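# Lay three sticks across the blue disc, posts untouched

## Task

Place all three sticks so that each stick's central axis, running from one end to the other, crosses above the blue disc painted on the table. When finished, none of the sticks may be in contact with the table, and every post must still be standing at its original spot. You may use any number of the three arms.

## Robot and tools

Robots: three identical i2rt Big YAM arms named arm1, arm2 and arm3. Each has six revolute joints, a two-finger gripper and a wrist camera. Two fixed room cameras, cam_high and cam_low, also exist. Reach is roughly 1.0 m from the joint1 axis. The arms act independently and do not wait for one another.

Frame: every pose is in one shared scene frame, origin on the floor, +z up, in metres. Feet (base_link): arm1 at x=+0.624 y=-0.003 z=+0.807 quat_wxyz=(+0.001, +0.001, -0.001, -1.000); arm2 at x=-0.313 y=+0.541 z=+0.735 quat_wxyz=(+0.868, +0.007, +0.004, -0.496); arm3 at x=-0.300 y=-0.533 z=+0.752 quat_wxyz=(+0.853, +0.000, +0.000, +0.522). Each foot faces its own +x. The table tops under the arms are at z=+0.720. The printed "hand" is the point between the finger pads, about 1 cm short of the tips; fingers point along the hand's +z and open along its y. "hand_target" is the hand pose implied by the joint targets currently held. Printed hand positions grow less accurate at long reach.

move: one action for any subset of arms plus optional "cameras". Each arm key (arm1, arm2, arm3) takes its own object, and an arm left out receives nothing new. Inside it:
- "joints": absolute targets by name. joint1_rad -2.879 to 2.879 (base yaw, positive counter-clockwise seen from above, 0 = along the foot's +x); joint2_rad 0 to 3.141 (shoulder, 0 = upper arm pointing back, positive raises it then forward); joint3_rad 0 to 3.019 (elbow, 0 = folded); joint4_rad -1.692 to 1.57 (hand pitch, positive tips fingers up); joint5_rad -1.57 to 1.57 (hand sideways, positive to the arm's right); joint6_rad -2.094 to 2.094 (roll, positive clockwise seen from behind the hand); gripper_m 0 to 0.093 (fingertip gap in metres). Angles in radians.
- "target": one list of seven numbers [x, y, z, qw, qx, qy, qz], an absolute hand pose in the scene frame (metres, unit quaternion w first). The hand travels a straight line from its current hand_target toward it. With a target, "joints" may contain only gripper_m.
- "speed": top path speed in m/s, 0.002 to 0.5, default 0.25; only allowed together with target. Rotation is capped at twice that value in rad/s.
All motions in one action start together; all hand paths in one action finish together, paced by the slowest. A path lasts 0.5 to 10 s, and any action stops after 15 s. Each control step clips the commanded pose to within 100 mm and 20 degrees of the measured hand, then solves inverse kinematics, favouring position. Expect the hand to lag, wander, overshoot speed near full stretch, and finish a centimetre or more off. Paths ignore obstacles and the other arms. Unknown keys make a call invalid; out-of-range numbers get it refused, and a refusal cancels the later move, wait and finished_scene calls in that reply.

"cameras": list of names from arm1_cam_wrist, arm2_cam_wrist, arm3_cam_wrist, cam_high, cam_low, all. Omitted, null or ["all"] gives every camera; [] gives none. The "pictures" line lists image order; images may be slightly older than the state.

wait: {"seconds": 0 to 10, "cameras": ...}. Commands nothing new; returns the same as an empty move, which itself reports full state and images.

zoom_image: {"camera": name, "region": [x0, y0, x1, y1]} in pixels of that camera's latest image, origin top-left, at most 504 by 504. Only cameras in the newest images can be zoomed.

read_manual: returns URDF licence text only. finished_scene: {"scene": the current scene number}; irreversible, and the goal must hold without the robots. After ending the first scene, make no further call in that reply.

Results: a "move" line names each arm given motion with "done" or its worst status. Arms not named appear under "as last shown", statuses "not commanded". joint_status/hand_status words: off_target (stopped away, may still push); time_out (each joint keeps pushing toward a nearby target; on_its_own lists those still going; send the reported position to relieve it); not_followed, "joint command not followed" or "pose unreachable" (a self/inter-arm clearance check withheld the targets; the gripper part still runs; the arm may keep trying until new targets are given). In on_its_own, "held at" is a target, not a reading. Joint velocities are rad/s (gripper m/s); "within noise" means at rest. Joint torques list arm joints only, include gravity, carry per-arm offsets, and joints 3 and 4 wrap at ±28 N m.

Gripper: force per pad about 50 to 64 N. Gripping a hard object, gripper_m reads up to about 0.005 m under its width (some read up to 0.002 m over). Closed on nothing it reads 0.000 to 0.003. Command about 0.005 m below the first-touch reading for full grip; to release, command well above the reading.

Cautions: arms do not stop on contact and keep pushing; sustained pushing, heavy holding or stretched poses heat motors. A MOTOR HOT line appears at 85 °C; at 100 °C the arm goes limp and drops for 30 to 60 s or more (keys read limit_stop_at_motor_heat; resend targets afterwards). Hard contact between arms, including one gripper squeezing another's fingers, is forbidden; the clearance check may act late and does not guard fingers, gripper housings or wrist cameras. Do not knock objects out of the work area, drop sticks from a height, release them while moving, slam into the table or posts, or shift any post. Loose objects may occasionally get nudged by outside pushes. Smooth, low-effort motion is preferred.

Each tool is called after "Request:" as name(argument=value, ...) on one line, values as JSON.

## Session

Request:
move()

Request:
zoom_image(camera="cam_high", region=[300, 110, 640, 420])

Request:
zoom_image(camera="cam_low", region=[250, 200, 670, 350])

Scene clock: 0.00 s.
Joint torques (N m): no reading
Heat: arm1: hottest joint1_rad 28 °C; arm2: hottest joint2_rad 28 °C; arm3: hottest joint2_rad 33 °C.
Joint velocities: within noise
arm1.joint_positions: joint1_rad=+0.325 joint2_rad=+0.519 joint3_rad=+1.406 joint4_rad=-1.251 joint5_rad=+0.201 joint6_rad=-0.395 gripper_m=+0.09396
arm1.joint_status: not commanded
arm1.hand: x=+0.4256 y=-0.0311 z=+1.3928 quat_wxyz=(+0.100, -0.787, -0.235, +0.561) (m; scene frame)
arm1.hand_target: x=+0.4293 y=-0.0298 z=+1.4031 quat_wxyz=(+0.100, -0.781, -0.232, +0.571) (m; scene frame)
arm1.hand_status: not commanded
arm2.joint_positions: joint1_rad=-0.016 joint2_rad=+0.444 joint3_rad=+1.405 joint4_rad=-1.317 joint5_rad=-0.211 joint6_rad=+0.103 gripper_m=+0.09396
arm2.joint_status: not commanded
arm2.hand: x=-0.2049 y=+0.4126 z=+1.3151 quat_wxyz=(-0.541, -0.401, -0.718, +0.177) (m; scene frame)
arm2.hand_target: x=-0.2070 y=+0.4161 z=+1.3260 quat_wxyz=(-0.550, -0.396, -0.712, +0.183) (m; scene frame)
arm2.hand_status: not commanded
arm3.joint_positions: joint1_rad=-0.128 joint2_rad=+0.494 joint3_rad=+1.321 joint4_rad=-1.510 joint5_rad=+0.214 joint6_rad=+0.129 gripper_m=+0.09396
arm3.joint_status: not commanded
arm3.hand: x=-0.1741 y=-0.4153 z=+1.2491 quat_wxyz=(-0.414, +0.325, -0.838, -0.141) (m; scene frame)
arm3.hand_target: x=-0.1751 y=-0.4168 z=+1.2599 quat_wxyz=(-0.424, +0.321, -0.834, -0.148) (m; scene frame)
arm3.hand_status: not commanded
pictures: arm1_cam_wrist, arm2_cam_wrist, arm3_cam_wrist, cam_high, cam_low
Images, in order (width x height): arm1_cam_wrist 672x504, arm2_cam_wrist 672x504, arm3_cam_wrist 672x504, cam_high 896x504, cam_low 896x504.

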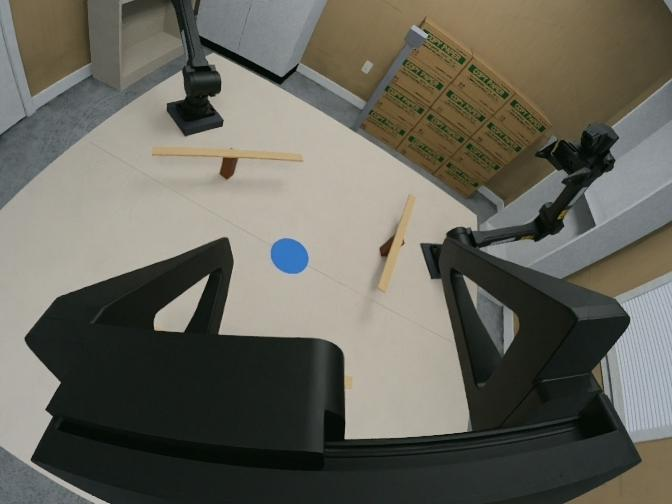

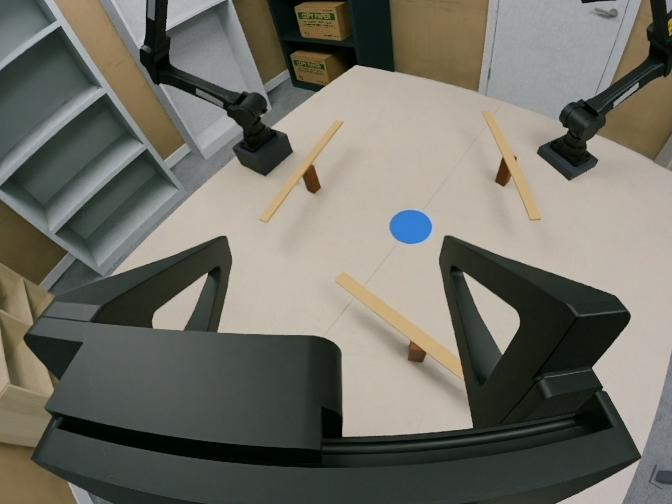

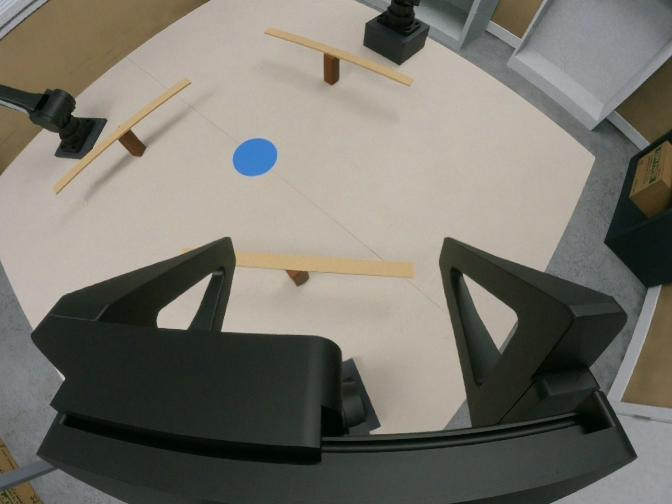

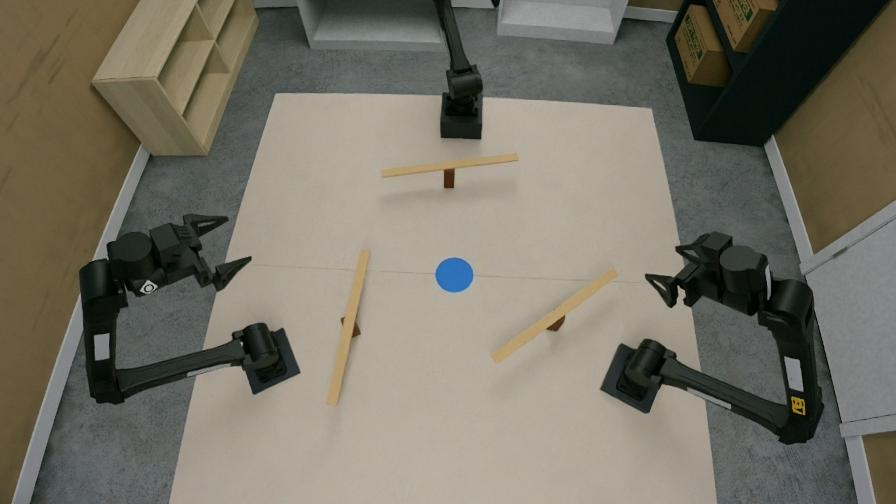

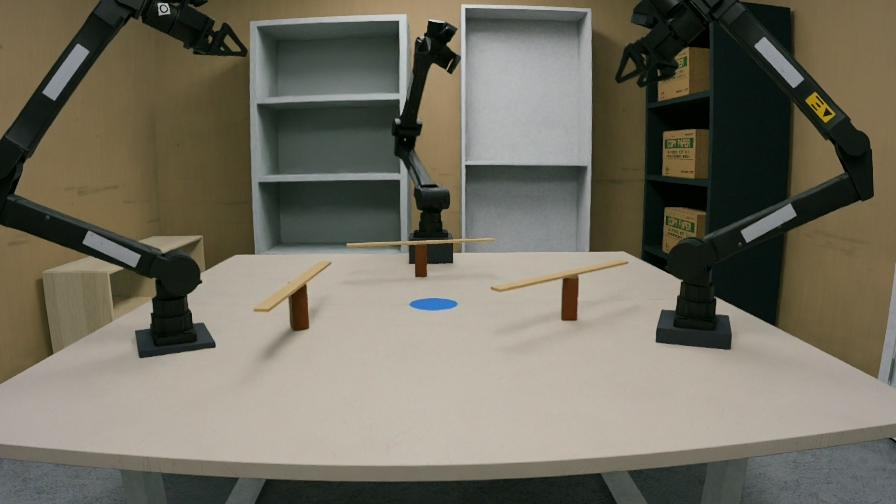

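Scaled by 1.482 from the camera's 896x504 image, which has a finer 1280x720 frame.

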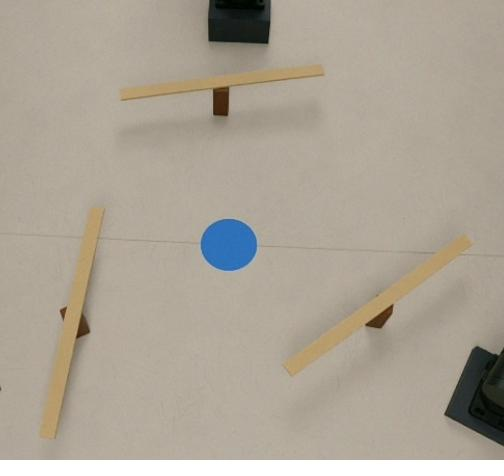

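Scaled by 1.200 from the camera's 896x504 image, which has a finer 1280x720 frame.

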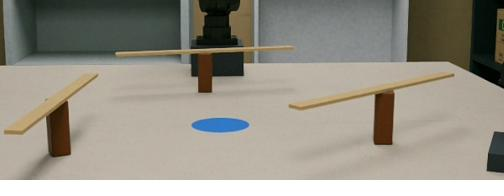

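Request:
move(arm1={"target":[0.356,-0.049,0.93,0,-0.7632,0.6461,0],"speed":0.2}, arm2={"target":[-0.27,0.301,0.93,0,0.0349,0.9994,0],"speed":0.2}, arm3={"target":[-0.089,-0.3545,0.93,0,-0.8988,0.4384,0],"speed":0.2})

Scene clock: 8.00 s.
Joint torques (N m): arm1=[0.5 -4.95 8.59 0.4 -0.07 0.03] | arm2=[2.37 -2.2 8.77 0.87 0.02 -0.11] | arm3=[-0.73 -5.83 10.35 0.55 0 -0.13]
Heat: arm1: hottest joint1_rad 28 °C; arm2: hottest joint2_rad 28 °C; arm3: hottest joint2_rad 33 °C.
move: arm1 done; arm2 done; arm3 done
Joint velocities: within noise
arm1.joint_positions: joint1_rad=+0.180 joint2_rad=+1.098 joint3_rad=+0.769 joint4_rad=-1.242 joint5_rad=+0.005 joint6_rad=+1.572 gripper_m=+0.09396
arm1.joint_status: not commanded
arm1.hand: x=+0.3571 y=-0.0502 z=+0.9338 quat_wxyz=(+0.001, -0.768, +0.640, +0.001) (m; scene frame)
arm1.hand_target: x=+0.3560 y=-0.0491 z=+0.9301 quat_wxyz=(+0.000, -0.763, +0.646, +0.000) (m; scene frame)
arm1.hand_status: done (0.004 m and 0.9 deg from the pose sent, 0.468 m and 126.7 deg at the start)
arm2.joint_positions: joint1_rad=-0.356 joint2_rad=+0.939 joint3_rad=+0.875 joint4_rad=-1.488 joint5_rad=+0.001 joint6_rad=-1.304 gripper_m=+0.09396
arm2.joint_status: not commanded
arm2.hand: x=-0.2724 y=+0.3022 z=+0.9345 quat_wxyz=(-0.001, -0.045, -0.999, +0.001) (m; scene frame)
arm2.hand_target: x=-0.2701 y=+0.3011 z=+0.9301 quat_wxyz=(+0.000, -0.035, -0.999, +0.000) (m; scene frame)
arm2.hand_status: done (0.005 m and 1.2 deg from the pose sent, 0.406 m and 86.0 deg at the start; a joint's target at an end of its range on 58 of 187 steps)
arm3.joint_positions: joint1_rad=-0.400 joint2_rad=+1.067 joint3_rad=+0.885 joint4_rad=-1.396 joint5_rad=-0.001 joint6_rad=-1.517 gripper_m=+0.09396
arm3.joint_status: not commanded
arm3.hand: x=-0.0916 y=-0.3585 z=+0.9301 quat_wxyz=(+0.003, +0.895, -0.447, -0.002) (m; scene frame)
arm3.hand_target: x=-0.0891 y=-0.3546 z=+0.9300 quat_wxyz=(+0.000, +0.899, -0.438, +0.000) (m; scene frame)
arm3.hand_status: done (0.005 m and 1.2 deg from the pose sent, 0.336 m and 97.5 deg at the start)
pictures: arm1_cam_wrist, arm2_cam_wrist, arm3_cam_wrist, cam_high, cam_low
Images, in order (width x height): arm1_cam_wrist 672x504, arm2_cam_wrist 672x504, arm3_cam_wrist 672x504, cam_high 896x504, cam_low 896x504.

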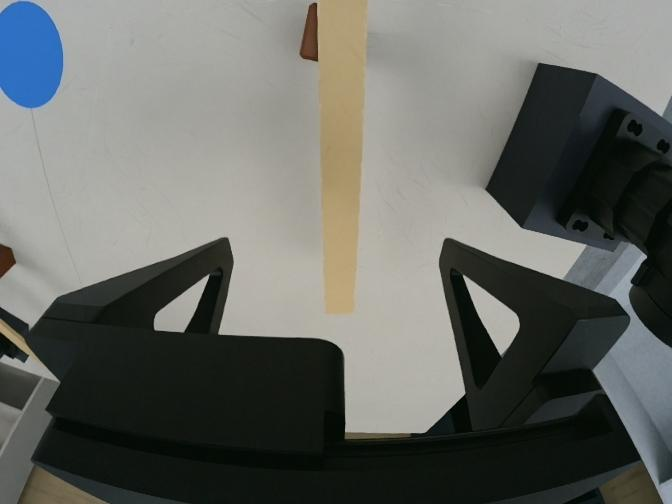

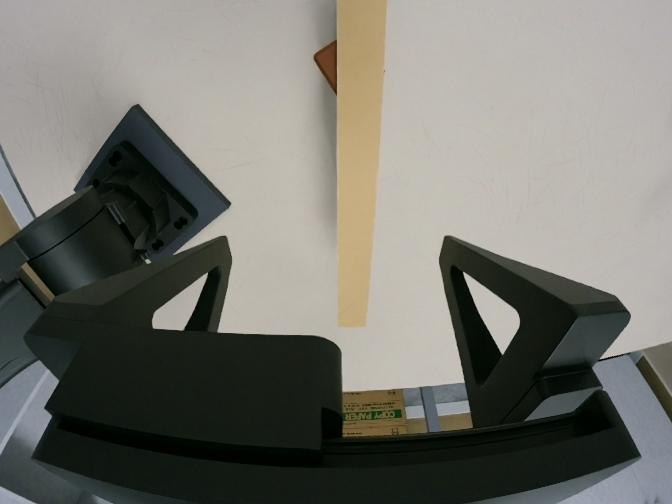

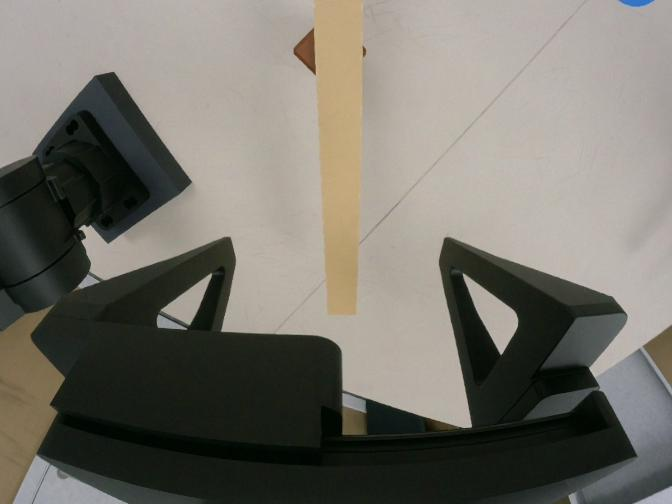

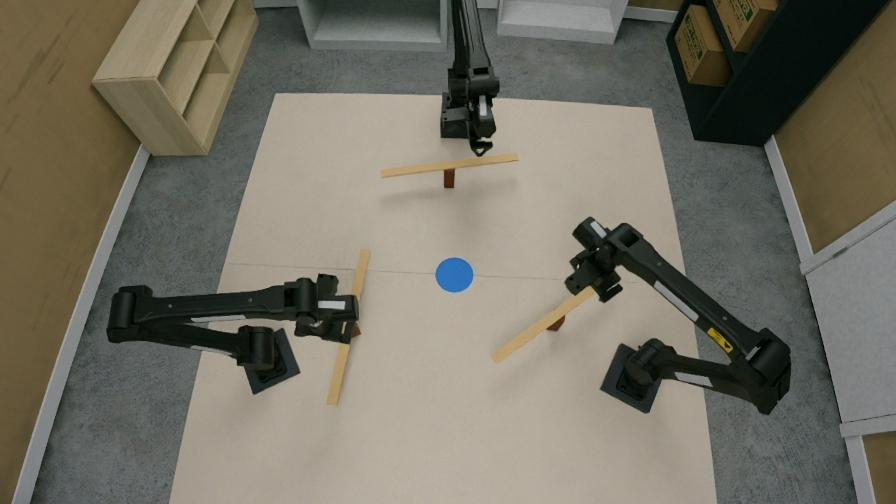

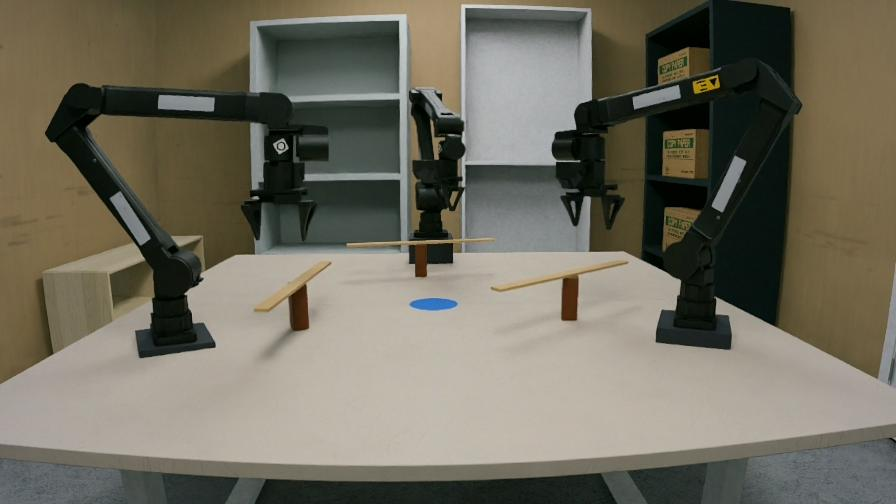

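Request:
move(arm1={"target":[0.3592,-0.037,0.855,0,-0.7688,0.6394,0],"speed":0.12}, arm2={"target":[-0.2715,0.287,0.855,0,0.0279,0.9996,0],"speed":0.12}, arm3={"target":[-0.0953,-0.3425,0.859,0,-0.9011,0.4337,0],"speed":0.12}, cameras=["arm1_cam_wrist","arm2_cam_wrist","arm3_cam_wrist"])

Scene clock: 10.57 s.
Joint torques (N m): arm1=[-0.62 -4.54 7.87 0.49 -0.08 -0.11] | arm2=[0.79 -2.96 8.44 0.88 0.01 -0.11] | arm3=[-0.67 -6.3 9.95 0.58 -0.04 0.11]
Heat: arm1: hottest joint1_rad 28 °C; arm2: hottest joint2_rad 28 °C; arm3: hottest joint2_rad 33 °C.
move: arm1 done; arm2 done; arm3 done
Joint velocities: within noise
arm1.joint_positions: joint1_rad=+0.139 joint2_rad=+1.196 joint3_rad=+0.620 joint4_rad=-0.995 joint5_rad=+0.005 joint6_rad=+1.529 gripper_m=+0.09396
arm1.joint_status: not commanded
arm1.hand: x=+0.3598 y=-0.0386 z=+0.8584 quat_wxyz=(+0.001, -0.769, +0.640, +0.001) (m; scene frame)
arm1.hand_target: x=+0.3592 y=-0.0370 z=+0.8551 quat_wxyz=(+0.000, -0.769, +0.639, +0.000) (m; scene frame)
arm1.hand_status: done (0.004 m and 0.2 deg from the pose sent, 0.080 m and 0.2 deg at the start)
arm2.joint_positions: joint1_rad=-0.356 joint2_rad=+1.031 joint3_rad=+0.728 joint4_rad=-1.252 joint5_rad=+0.001 joint6_rad=-1.335 gripper_m=+0.09396
arm2.joint_status: not commanded
arm2.hand: x=-0.2697 y=+0.2884 z=+0.8589 quat_wxyz=(-0.001, -0.030, -1.000, +0.000) (m; scene frame)
arm2.hand_target: x=-0.2715 y=+0.2871 z=+0.8551 quat_wxyz=(+0.000, -0.028, -1.000, +0.000) (m; scene frame)
arm2.hand_status: done (0.005 m and 0.3 deg from the pose sent, 0.081 m and 2.0 deg at the start)
arm3.joint_positions: joint1_rad=-0.353 joint2_rad=+1.140 joint3_rad=+0.741 joint4_rad=-1.180 joint5_rad=-0.001 joint6_rad=-1.506 gripper_m=+0.09396
arm3.joint_status: not commanded
arm3.hand: x=-0.0979 y=-0.3470 z=+0.8589 quat_wxyz=(+0.004, +0.902, -0.431, -0.002) (m; scene frame)
arm3.hand_target: x=-0.0952 y=-0.3425 z=+0.8591 quat_wxyz=(+0.000, +0.901, -0.434, +0.000) (m; scene frame)
arm3.hand_status: done (0.005 m and 0.6 deg from the pose sent, 0.073 m and 1.8 deg at the start)
pictures: arm1_cam_wrist, arm2_cam_wrist, arm3_cam_wrist
Images, in order (width x height): arm1_cam_wrist 672x504, arm2_cam_wrist 672x504, arm3_cam_wrist 672x504.

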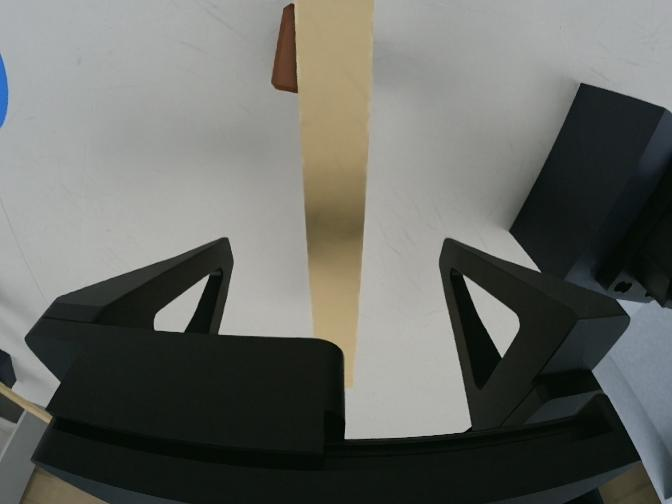

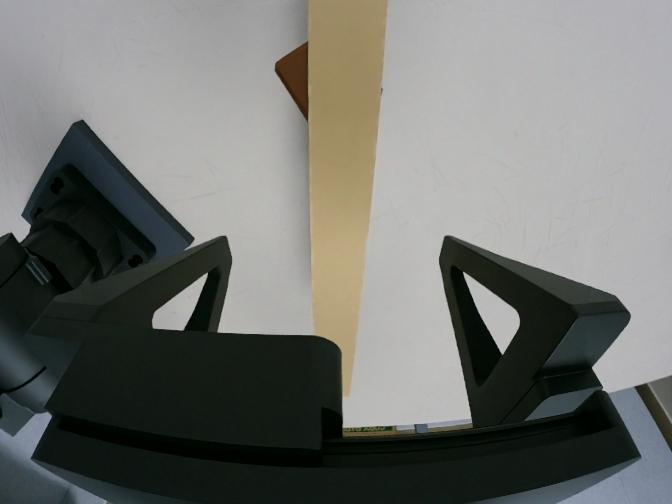

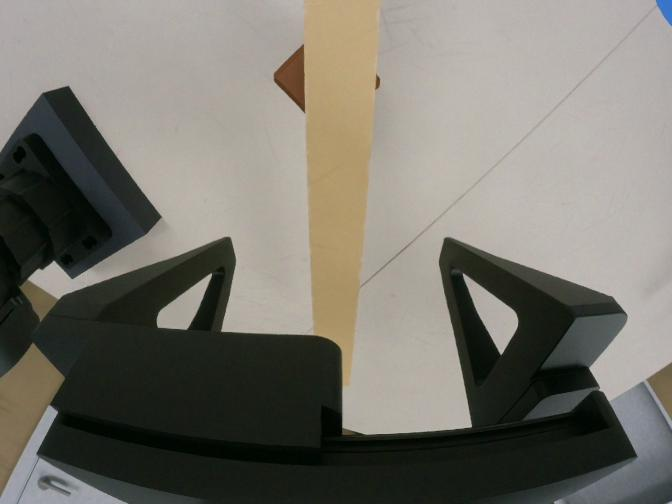

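Request:
move(arm1={"target":[0.3592,-0.037,0.828,0,-0.7688,0.6394,0],"speed":0.1}, arm2={"target":[-0.2715,0.2855,0.828,0,0.0436,0.999,0],"speed":0.1}, arm3={"target":[-0.0953,-0.3425,0.832,0,-0.8949,0.4462,0],"speed":0.1})

Request:
zoom_image(camera="cam_low", region=[220, 190, 640, 340])

Scene clock: 12.13 s.
Joint torques (N m): arm1=[0.67 -5.19 7.24 0.38 -0.04 -0.08] | arm2=[0.67 -3.02 8.06 0.9 0 0.1] | arm3=[-0.97 -6.48 9.46 0.58 -0.04 0.13]
Heat: arm1: hottest joint1_rad 28 °C; arm2: hottest joint2_rad 28 °C; arm3: hottest joint2_rad 33 °C.
move: arm1 done; arm2 done; arm3 done
Joint velocities: within noise
arm1.joint_positions: joint1_rad=+0.139 joint2_rad=+1.254 joint3_rad=+0.582 joint4_rad=-0.895 joint5_rad=+0.005 joint6_rad=+1.529 gripper_m=+0.09396
arm1.joint_status: not commanded
arm1.hand: x=+0.3587 y=-0.0388 z=+0.8322 quat_wxyz=(+0.000, -0.769, +0.640, +0.002) (m; scene frame)
arm1.hand_target: x=+0.3593 y=-0.0370 z=+0.8281 quat_wxyz=(+0.000, -0.769, +0.639, +0.000) (m; scene frame)
arm1.hand_status: done (0.005 m and 0.2 deg from the pose sent, 0.030 m and 0.2 deg at the start)
arm2.joint_positions: joint1_rad=-0.356 joint2_rad=+1.066 joint3_rad=+0.679 joint4_rad=-1.163 joint5_rad=+0.001 joint6_rad=-1.326 gripper_m=+0.09396
arm2.joint_status: not commanded
arm2.hand: x=-0.2692 y=+0.2859 z=+0.8331 quat_wxyz=(-0.001, -0.034, -0.999, +0.002) (m; scene frame)
arm2.hand_target: x=-0.2715 y=+0.2856 z=+0.8282 quat_wxyz=(+0.000, -0.044, -0.999, +0.000) (m; scene frame)
arm2.hand_status: done (0.006 m and 1.1 deg from the pose sent, 0.031 m and 1.6 deg at the start)
arm3.joint_positions: joint1_rad=-0.353 joint2_rad=+1.176 joint3_rad=+0.693 joint4_rad=-1.093 joint5_rad=-0.001 joint6_rad=-1.478 gripper_m=+0.09396
arm3.joint_status: not commanded
arm3.hand: x=-0.0972 y=-0.3464 z=+0.8332 quat_wxyz=(+0.002, +0.896, -0.443, -0.001) (m; scene frame)
arm3.hand_target: x=-0.0953 y=-0.3426 z=+0.8321 quat_wxyz=(+0.000, +0.895, -0.446, +0.000) (m; scene frame)
arm3.hand_status: done (0.005 m and 0.5 deg from the pose sent, 0.027 m and 2.0 deg at the start)
pictures: arm1_cam_wrist, arm2_cam_wrist, arm3_cam_wrist, cam_high, cam_low
Images, in order (width x height): arm1_cam_wrist 672x504, arm2_cam_wrist 672x504, arm3_cam_wrist 672x504, cam_high 896x504, cam_low 896x504.

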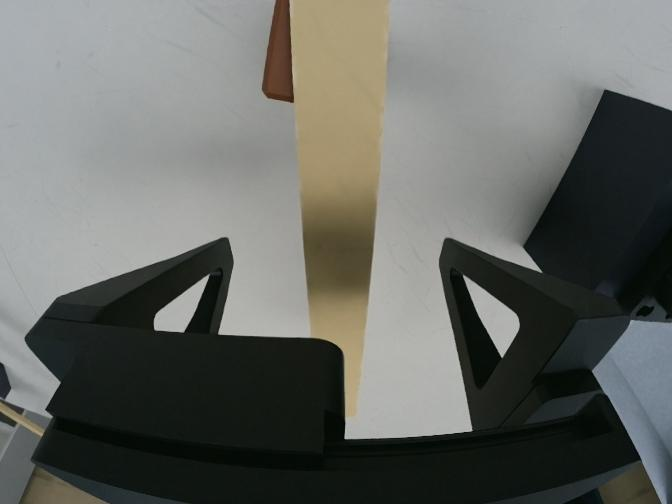

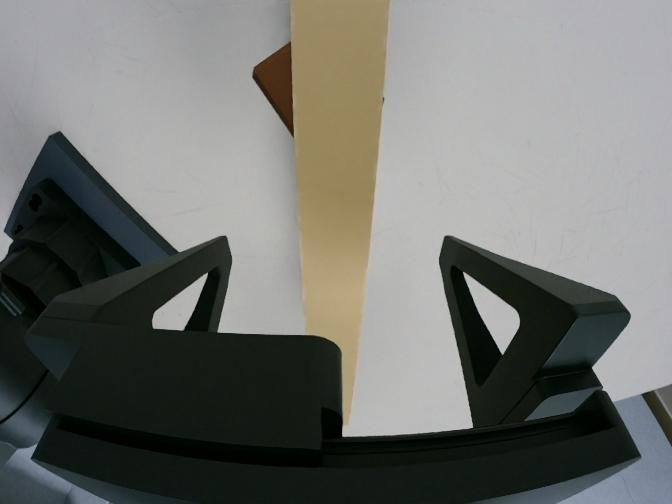

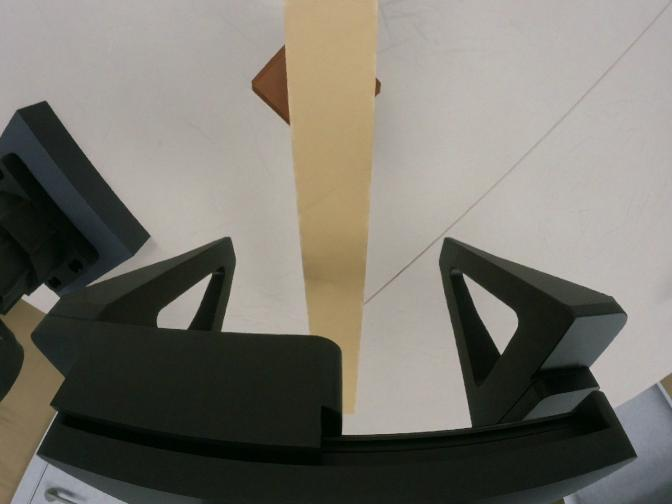

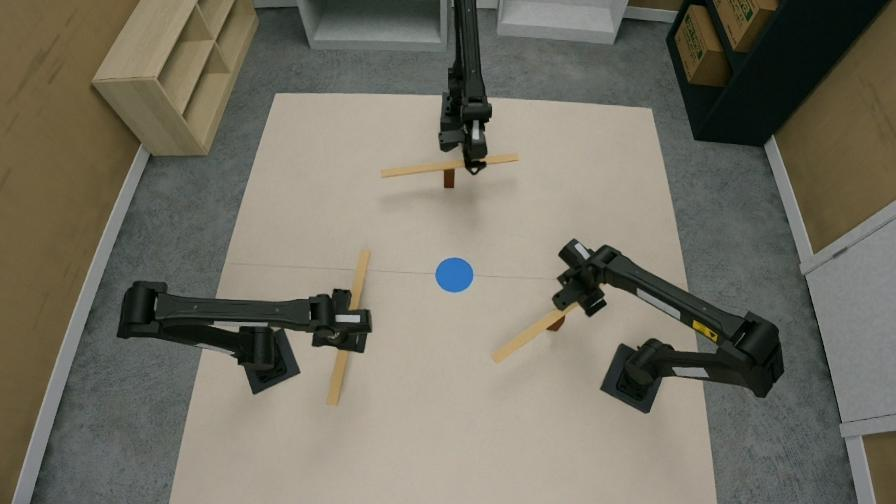

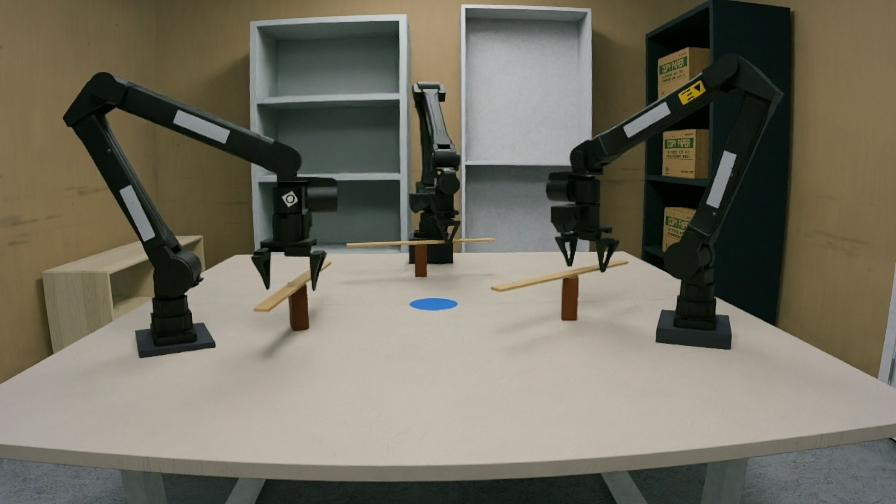

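Scaled by 1.200 from the camera's 896x504 image, which has a finer 1280x720 frame.

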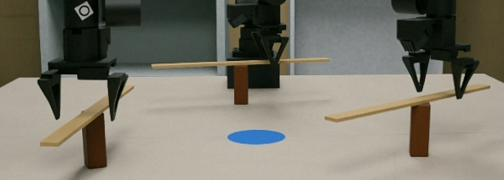

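Request:
move(arm1={"joints":{"gripper_m":0.021}}, arm2={"joints":{"gripper_m":0.021}}, arm3={"joints":{"gripper_m":0.021}}, cameras=[])

Request:
move(arm1={"target":[0.3592,-0.037,0.965,0,-0.7688,0.6394,0],"speed":0.1}, cameras=[])

Request:
move(arm1={"target":[0.322,0.028,0.965,-0.0072,-0.9921,-0.0685,0.1043],"speed":0.12}, cameras=["cam_high","cam_low"])

Scene clock: 17.00 s.
Joint torques (N m): arm1=[0.5 -5.25 7.12 0.57 -0.02 -0.1] | arm2=[0.67 -3.02 8.06 0.85 0 0.1] | arm3=[-0.56 -6.48 9.4 0.5 -0.02 0.12]
Heat: arm1: hottest joint1_rad 28 °C; arm2: hottest joint2_rad 28 °C; arm3: hottest joint2_rad 33 °C.
move: arm1 off_target; arm2 off_target; arm3 off_target
Joint velocities: within noise
arm1.joint_positions: joint1_rad=+0.139 joint2_rad=+1.254 joint3_rad=+0.582 joint4_rad=-0.894 joint5_rad=+0.005 joint6_rad=+1.527 gripper_m=+0.02713
arm1.joint_status: gripper_m off_target (ended at +0.02716, target +0.02100)
arm1.hand: x=+0.3585 y=-0.0389 z=+0.8322 quat_wxyz=(+0.000, -0.769, +0.639, +0.002) (m; scene frame)
arm1.hand_target: x=+0.3593 y=-0.0370 z=+0.8281 quat_wxyz=(+0.000, -0.769, +0.639, +0.000) (m; scene frame)
arm1.hand_status: not commanded
arm2.joint_positions: joint1_rad=-0.356 joint2_rad=+1.066 joint3_rad=+0.679 joint4_rad=-1.162 joint5_rad=+0.001 joint6_rad=-1.325 gripper_m=+0.02672
arm2.joint_status: gripper_m off_target (ended at +0.02675, target +0.02100)
arm2.hand: x=-0.2692 y=+0.2857 z=+0.8331 quat_wxyz=(-0.001, -0.035, -0.999, +0.003) (m; scene frame)
arm2.hand_target: x=-0.2715 y=+0.2856 z=+0.8282 quat_wxyz=(+0.000, -0.044, -0.999, +0.000) (m; scene frame)
arm2.hand_status: not commanded
arm3.joint_positions: joint1_rad=-0.353 joint2_rad=+1.176 joint3_rad=+0.693 joint4_rad=-1.092 joint5_rad=-0.001 joint6_rad=-1.477 gripper_m=+0.02583
arm3.joint_status: gripper_m off_target (ended at +0.02586, target +0.02100)
arm3.hand: x=-0.0971 y=-0.3463 z=+0.8332 quat_wxyz=(+0.002, +0.896, -0.444, -0.001) (m; scene frame)
arm3.hand_target: x=-0.0953 y=-0.3426 z=+0.8321 quat_wxyz=(+0.000, +0.895, -0.446, +0.000) (m; scene frame)
arm3.hand_status: not commanded
pictures: none
No camera images: "cameras" was empty.

Scene clock: 18.97 s.
Joint torques (N m): arm1=[0.21 -4.95 13.68 -0.76 0.01 -0.11] | arm2=[0.73 -3.02 8.08 0.85 -0.01 0.1] | arm3=[-0.73 -6.53 9.44 0.53 -0.01 0.11]
Heat: arm1: hottest joint1_rad 28 °C; arm2: hottest joint2_rad 28 °C; arm3: hottest joint2_rad 33 °C.
move: arm1 off_target
Joint velocities: within noise
arm1.joint_positions: joint1_rad=+0.139 joint2_rad=+1.063 joint3_rad=+0.772 joint4_rad=-1.326 joint5_rad=+0.005 joint6_rad=+1.527 gripper_m=+0.02713
arm1.joint_status: not commanded
arm1.hand: x=+0.3750 y=-0.0364 z=+0.9437 quat_wxyz=(+0.018, -0.769, +0.639, -0.015) (m; scene frame)
arm1.hand_target: x=+0.3600 y=-0.0369 z=+0.9647 quat_wxyz=(+0.000, -0.769, +0.639, +0.000) (m; scene frame)
arm1.hand_status: off_target (0.026 m and 2.7 deg from the pose sent, 0.133 m and 0.2 deg at the start)
arm2, arm3: as last shown
pictures: none
No camera images: "cameras" was empty.

Scene clock: 26.13 s.
Joint torques (N m): arm1=[-0.85 -5.01 10.89 0.99 -0.23 -0.11] | arm2=[0.62 -3.02 8.09 0.85 0 0.1] | arm3=[-0.62 -6.3 9.4 0.55 -0.02 0.11]
Heat: arm1: hottest joint3_rad 29 °C; arm2: hottest joint2_rad 28 °C; arm3: hottest joint2_rad 33 °C.
move: arm1 off_target
Joint velocities: within noise
arm1.joint_positions: joint1_rad=-0.122 joint2_rad=+1.026 joint3_rad=+0.772 joint4_rad=-1.153 joint5_rad=-0.049 joint6_rad=-0.252 gripper_m=+0.02713
arm1.joint_status: not commanded
arm1.hand: x=+0.3315 y=+0.0248 z=+0.9554 quat_wxyz=(-0.010, -0.994, -0.068, +0.084) (m; scene frame)
arm1.hand_target: x=+0.3224 y=+0.0280 z=+0.9651 quat_wxyz=(-0.007, -0.992, -0.068, +0.104) (m; scene frame)
arm1.hand_status: off_target (0.014 m and 2.4 deg from the pose sent, 0.086 m and 88.3 deg at the start)
arm2, arm3: as last shown
pictures: cam_high, cam_low
Images, in order (width x height): cam_high 896x504, cam_low 896x504.

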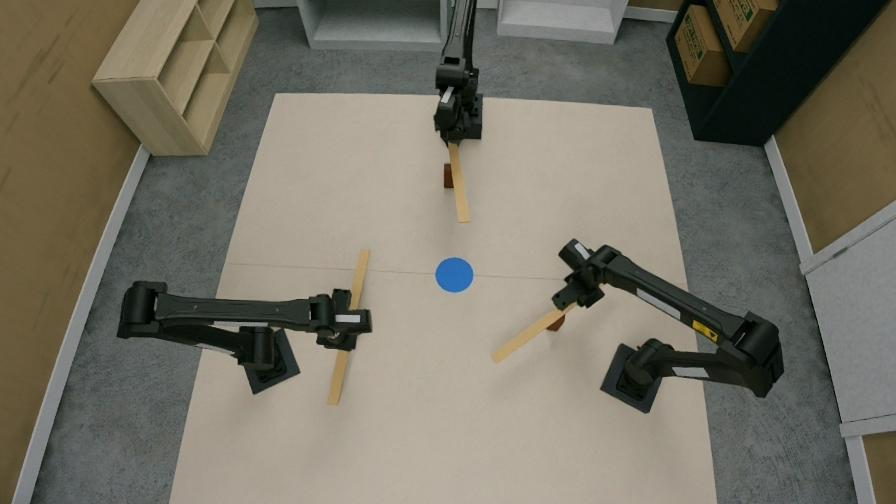

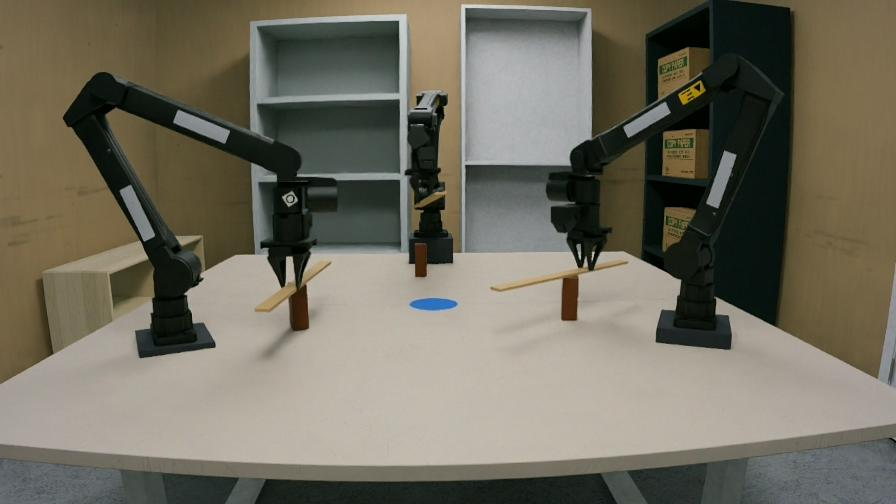

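Now lift arms 2 and 3, then rotate, while lowering arm1 to staging.

Request:
move(arm2={"target":[-0.2715,0.2855,0.965,0,0.0436,0.999,0],"speed":0.1}, arm3={"target":[-0.0953,-0.3425,0.965,0,-0.8949,0.4462,0],"speed":0.1}, cameras=[])

Request:
move(arm2={"target":[-0.193,0.268,0.975,0.0939,0.4368,0.8935,-0.0459],"speed":0.12}, arm3={"target":[-0.137,-0.282,0.965,0.0851,-0.5768,0.8101,0.0606],"speed":0.12}, cameras=["cam_high","cam_low"])

Scene clock: 28.67 s.
Joint torques (N m): arm1=[0.15 -5.66 11.12 1.07 -0.26 -0.07] | arm2=[0.85 -4.37 14.24 -0.31 -0.04 0.09] | arm3=[-0.62 -8.29 14.3 -0.27 -0.04 0.09]
Heat: arm1: hottest joint3_rad 29 °C; arm2: hottest joint2_rad 28 °C; arm3: hottest joint2_rad 33 °C.
move: arm2 off_target; arm3 off_target
Joint velocities: within noise
arm1: as last shown
arm1.joint_positions: joint1_rad=-0.122 joint2_rad=+1.026 joint3_rad=+0.772 joint4_rad=-1.153 joint5_rad=-0.049 joint6_rad=-0.253 gripper_m=+0.02713
arm1.hand_target: x=+0.3224 y=+0.0280 z=+0.9651 quat_wxyz=(-0.007, -0.992, -0.069, +0.104) (m; scene frame)
arm2.joint_positions: joint1_rad=-0.356 joint2_rad=+0.993 joint3_rad=+0.915 joint4_rad=-1.541 joint5_rad=+0.002 joint6_rad=-1.323 gripper_m=+0.02672
arm2.joint_status: not commanded
arm2.hand: x=-0.2722 y=+0.3002 z=+0.9381 quat_wxyz=(+0.006, -0.036, -0.999, -0.032) (m; scene frame)
arm2.hand_target: x=-0.2717 y=+0.2867 z=+0.9646 quat_wxyz=(+0.000, -0.044, -0.999, +0.000) (m; scene frame)
arm2.hand_status: off_target (0.031 m and 3.8 deg from the pose sent, 0.132 m and 1.0 deg at the start)
arm3.joint_positions: joint1_rad=-0.353 joint2_rad=+1.083 joint3_rad=+0.929 joint4_rad=-1.471 joint5_rad=-0.001 joint6_rad=-1.477 gripper_m=+0.02582
arm3.joint_status: not commanded
arm3.hand: x=-0.1027 y=-0.3516 z=+0.9434 quat_wxyz=(+0.025, +0.896, -0.444, -0.010) (m; scene frame)
arm3.hand_target: x=-0.0958 y=-0.3431 z=+0.9647 quat_wxyz=(+0.000, +0.895, -0.446, +0.000) (m; scene frame)
arm3.hand_status: off_target (0.025 m and 3.1 deg from the pose sent, 0.132 m and 0.4 deg at the start)
pictures: none
No camera images: "cameras" was empty.

Scene clock: 33.60 s.
Joint torques (N m): arm1=[-0.03 -5.42 11.06 0.87 -0.16 0] | arm2=[2.49 -4.78 14.26 1.26 0.04 0.1] | arm3=[-0.79 -7.77 11.02 1.1 0.03 0.16]
Heat: arm1: hottest joint3_rad 30 °C; arm2: hottest joint2_rad 28 °C; arm3: hottest joint2_rad 33 °C.
move: arm2 off_target; arm3 off_target
Joint velocities: within noise
arm1: as last shown
arm2.joint_positions: joint1_rad=-0.150 joint2_rad=+0.969 joint3_rad=+0.915 joint4_rad=-1.391 joint5_rad=-0.051 joint6_rad=-0.274 gripper_m=+0.02672
arm2.joint_status: not commanded
arm2.hand: x=-0.2027 y=+0.2845 z=+0.9453 quat_wxyz=(-0.061, -0.439, -0.896, +0.016) (m; scene frame)
arm2.hand_target: x=-0.1937 y=+0.2696 z=+0.9751 quat_wxyz=(-0.094, -0.437, -0.894, +0.046) (m; scene frame)
arm2.hand_status: off_target (0.035 m and 5.2 deg from the pose sent, 0.093 m and 50.0 deg at the start)
arm3.joint_positions: joint1_rad=-0.142 joint2_rad=+1.004 joint3_rad=+0.905 joint4_rad=-1.310 joint5_rad=-0.058 joint6_rad=-0.282 gripper_m=+0.02583
arm3.joint_status: not commanded
arm3.hand: x=-0.1375 y=-0.2860 z=+0.9566 quat_wxyz=(-0.067, +0.580, -0.810, -0.054) (m; scene frame)
arm3.hand_target: x=-0.1370 y=-0.2821 z=+0.9651 quat_wxyz=(-0.085, +0.577, -0.810, -0.061) (m; scene frame)
arm3.hand_status: off_target (0.009 m and 2.3 deg from the pose sent, 0.081 m and 58.0 deg at the start)
pictures: cam_high, cam_low
Images, in order (width x height): cam_high 896x504, cam_low 896x504.

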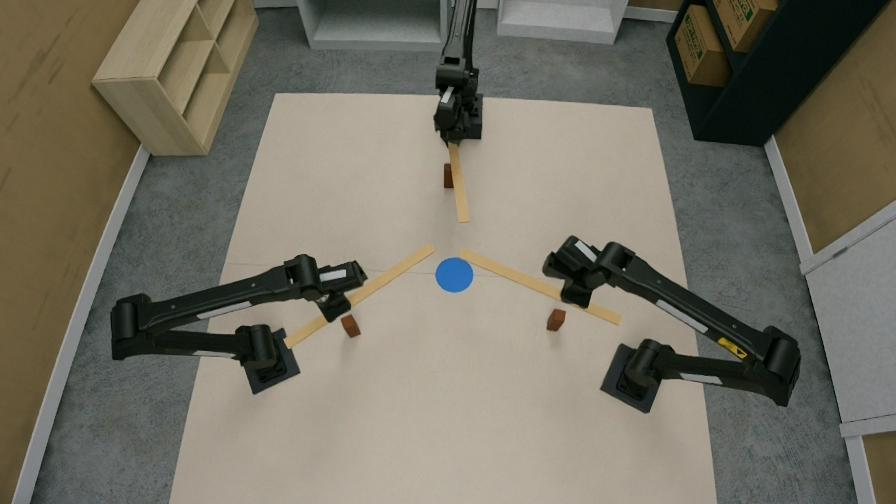

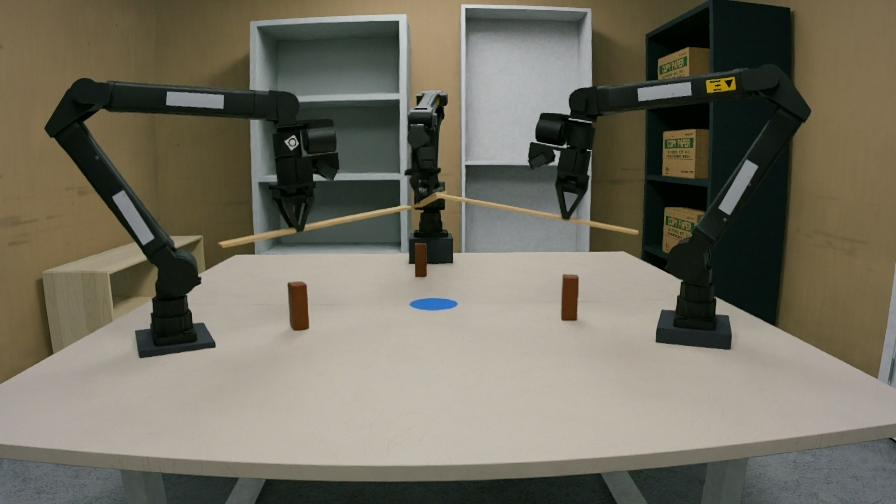

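Request:
move(arm1={"target":[0.325,0.031,0.885,-0.0072,-0.9921,-0.0685,0.1043],"speed":0.1}, arm2={"target":[-0.199,0.2775,0.888,0.0939,0.4368,0.8935,-0.0459],"speed":0.1}, arm3={"target":[-0.1365,-0.281,0.892,0.0851,-0.5768,0.8101,0.0606],"speed":0.1})

Request:
zoom_image(camera="cam_high", region=[310, 130, 610, 350])

Request:
zoom_image(camera="cam_high", region=[420, 130, 500, 230])

Scene clock: 35.93 s.
Joint torques (N m): arm1=[-0.32 -4.6 8.88 1.18 -0.25 -0.1] | arm2=[1.61 -3.72 9.25 1.42 -0.01 0.02] | arm3=[-0.56 -5.48 10.97 1.16 0.02 0.13]
Heat: arm1: hottest joint3_rad 30 °C; arm2: hottest joint2_rad 28 °C; arm3: hottest joint2_rad 33 °C.
move: arm1 done; arm2 done; arm3 done
Joint velocities: within noise
arm1.joint_positions: joint1_rad=-0.135 joint2_rad=+1.100 joint3_rad=+0.625 joint4_rad=-0.899 joint5_rad=-0.052 joint6_rad=-0.266 gripper_m=+0.02713
arm1.joint_status: not commanded
arm1.hand: x=+0.3273 y=+0.0287 z=+0.8871 quat_wxyz=(-0.007, -0.993, -0.068, +0.100) (m; scene frame)
arm1.hand_target: x=+0.3250 y=+0.0310 z=+0.8851 quat_wxyz=(-0.007, -0.992, -0.069, +0.104) (m; scene frame)
arm1.hand_status: done (0.004 m and 0.5 deg from the pose sent, 0.071 m and 2.4 deg at the start)
arm2.joint_positions: joint1_rad=-0.150 joint2_rad=+0.959 joint3_rad=+0.747 joint4_rad=-1.163 joint5_rad=-0.051 joint6_rad=-0.274 gripper_m=+0.02672
arm2.joint_status: not commanded
arm2.hand: x=-0.2005 y=+0.2800 z=+0.8868 quat_wxyz=(-0.087, -0.438, -0.894, +0.039) (m; scene frame)
arm2.hand_target: x=-0.1990 y=+0.2776 z=+0.8880 quat_wxyz=(-0.094, -0.437, -0.894, +0.046) (m; scene frame)
arm2.hand_status: done (0.003 m and 1.1 deg from the pose sent, 0.058 m and 5.2 deg at the start)
arm3.joint_positions: joint1_rad=-0.142 joint2_rad=+1.021 joint3_rad=+0.733 joint4_rad=-1.099 joint5_rad=-0.058 joint6_rad=-0.281 gripper_m=+0.02583
arm3.joint_status: not commanded
arm3.hand: x=-0.1388 y=-0.2879 z=+0.8894 quat_wxyz=(-0.077, +0.579, -0.809, -0.058) (m; scene frame)
arm3.hand_target: x=-0.1366 y=-0.2812 z=+0.8920 quat_wxyz=(-0.085, +0.577, -0.810, -0.061) (m; scene frame)
arm3.hand_status: done (0.008 m and 1.0 deg from the pose sent, 0.065 m and 2.3 deg at the start)
pictures: arm1_cam_wrist, arm2_cam_wrist, arm3_cam_wrist, cam_high, cam_low
Images, in order (width x height): arm1_cam_wrist 672x504, arm2_cam_wrist 672x504, arm3_cam_wrist 672x504, cam_high 896x504, cam_low 896x504.

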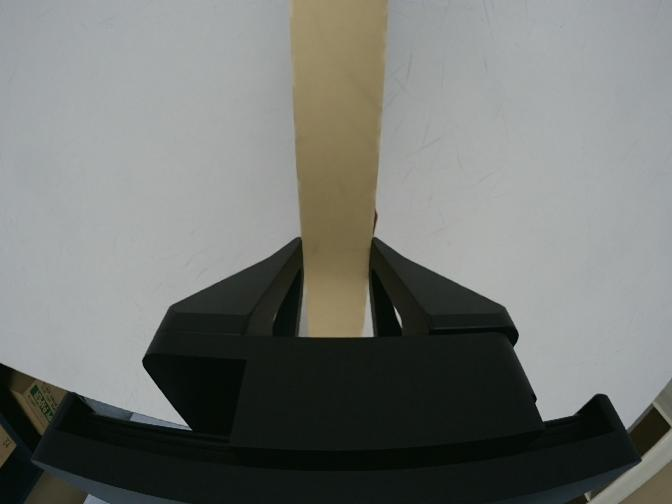

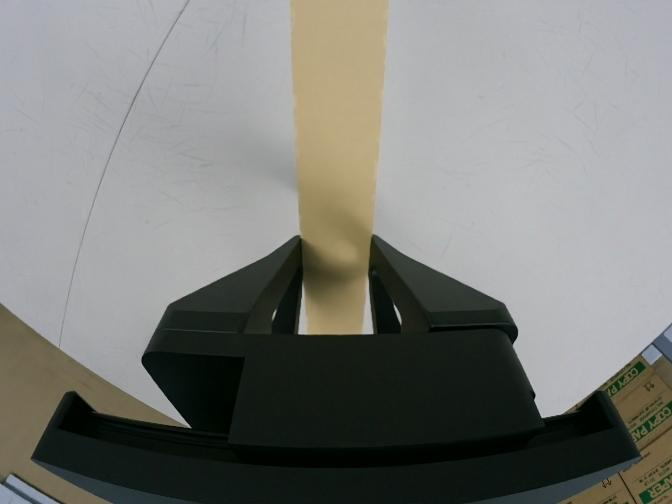

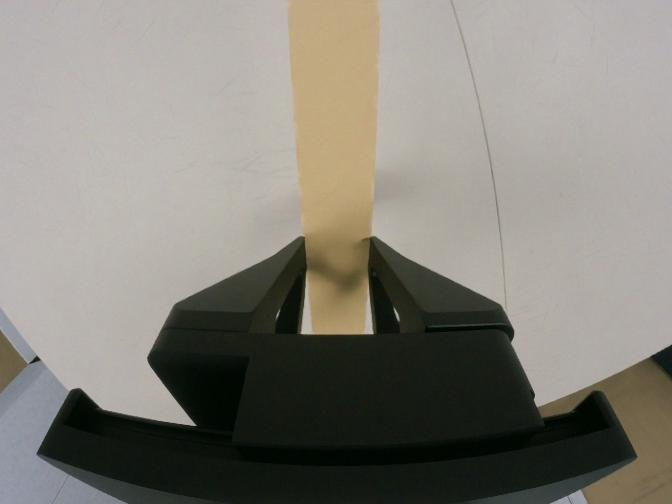

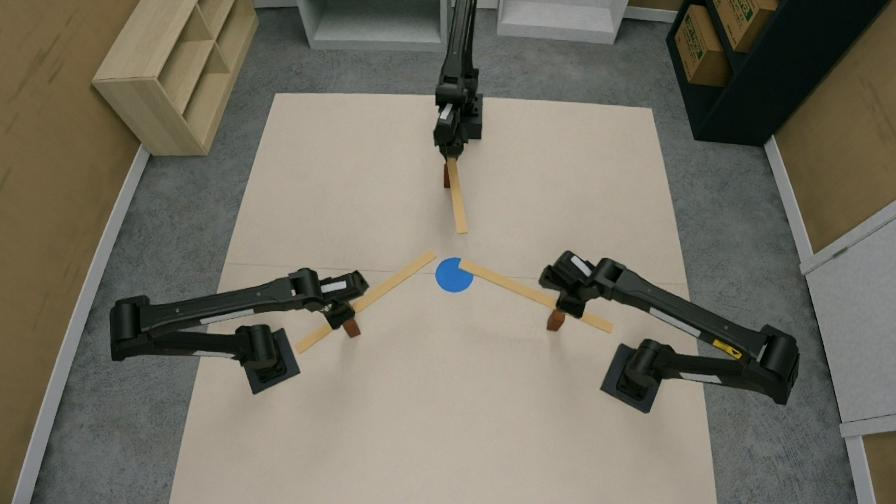

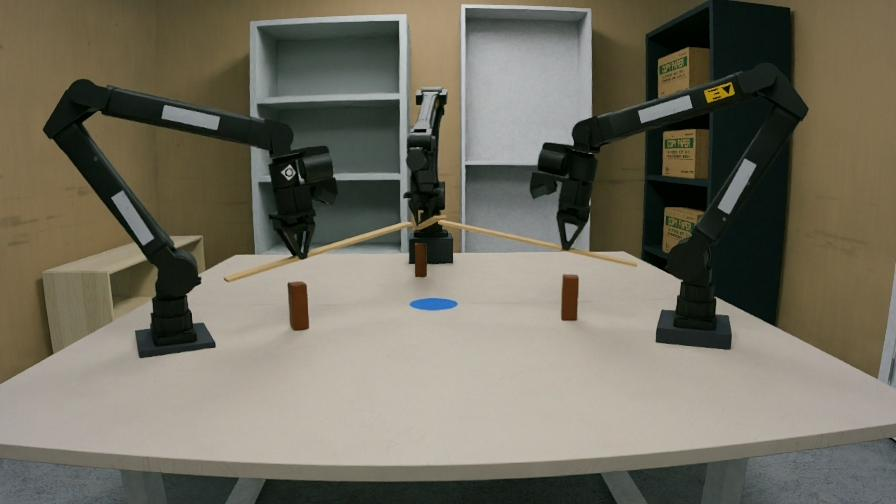

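Scaled by 1.680 from the camera's 896x504 image, which has a finer 1280x720 frame.

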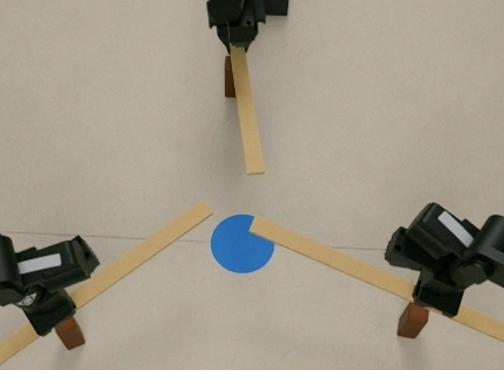

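Scaled by 5.040 from the camera's 896x504 image, which has a finer 1280x720 frame.

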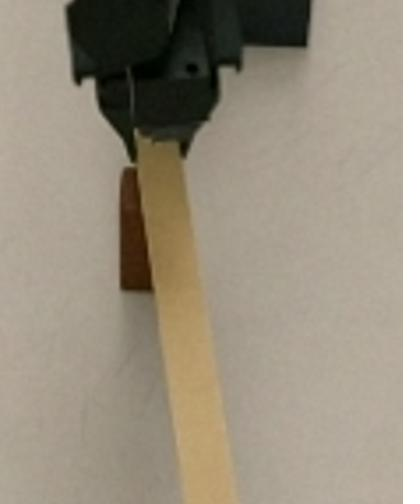

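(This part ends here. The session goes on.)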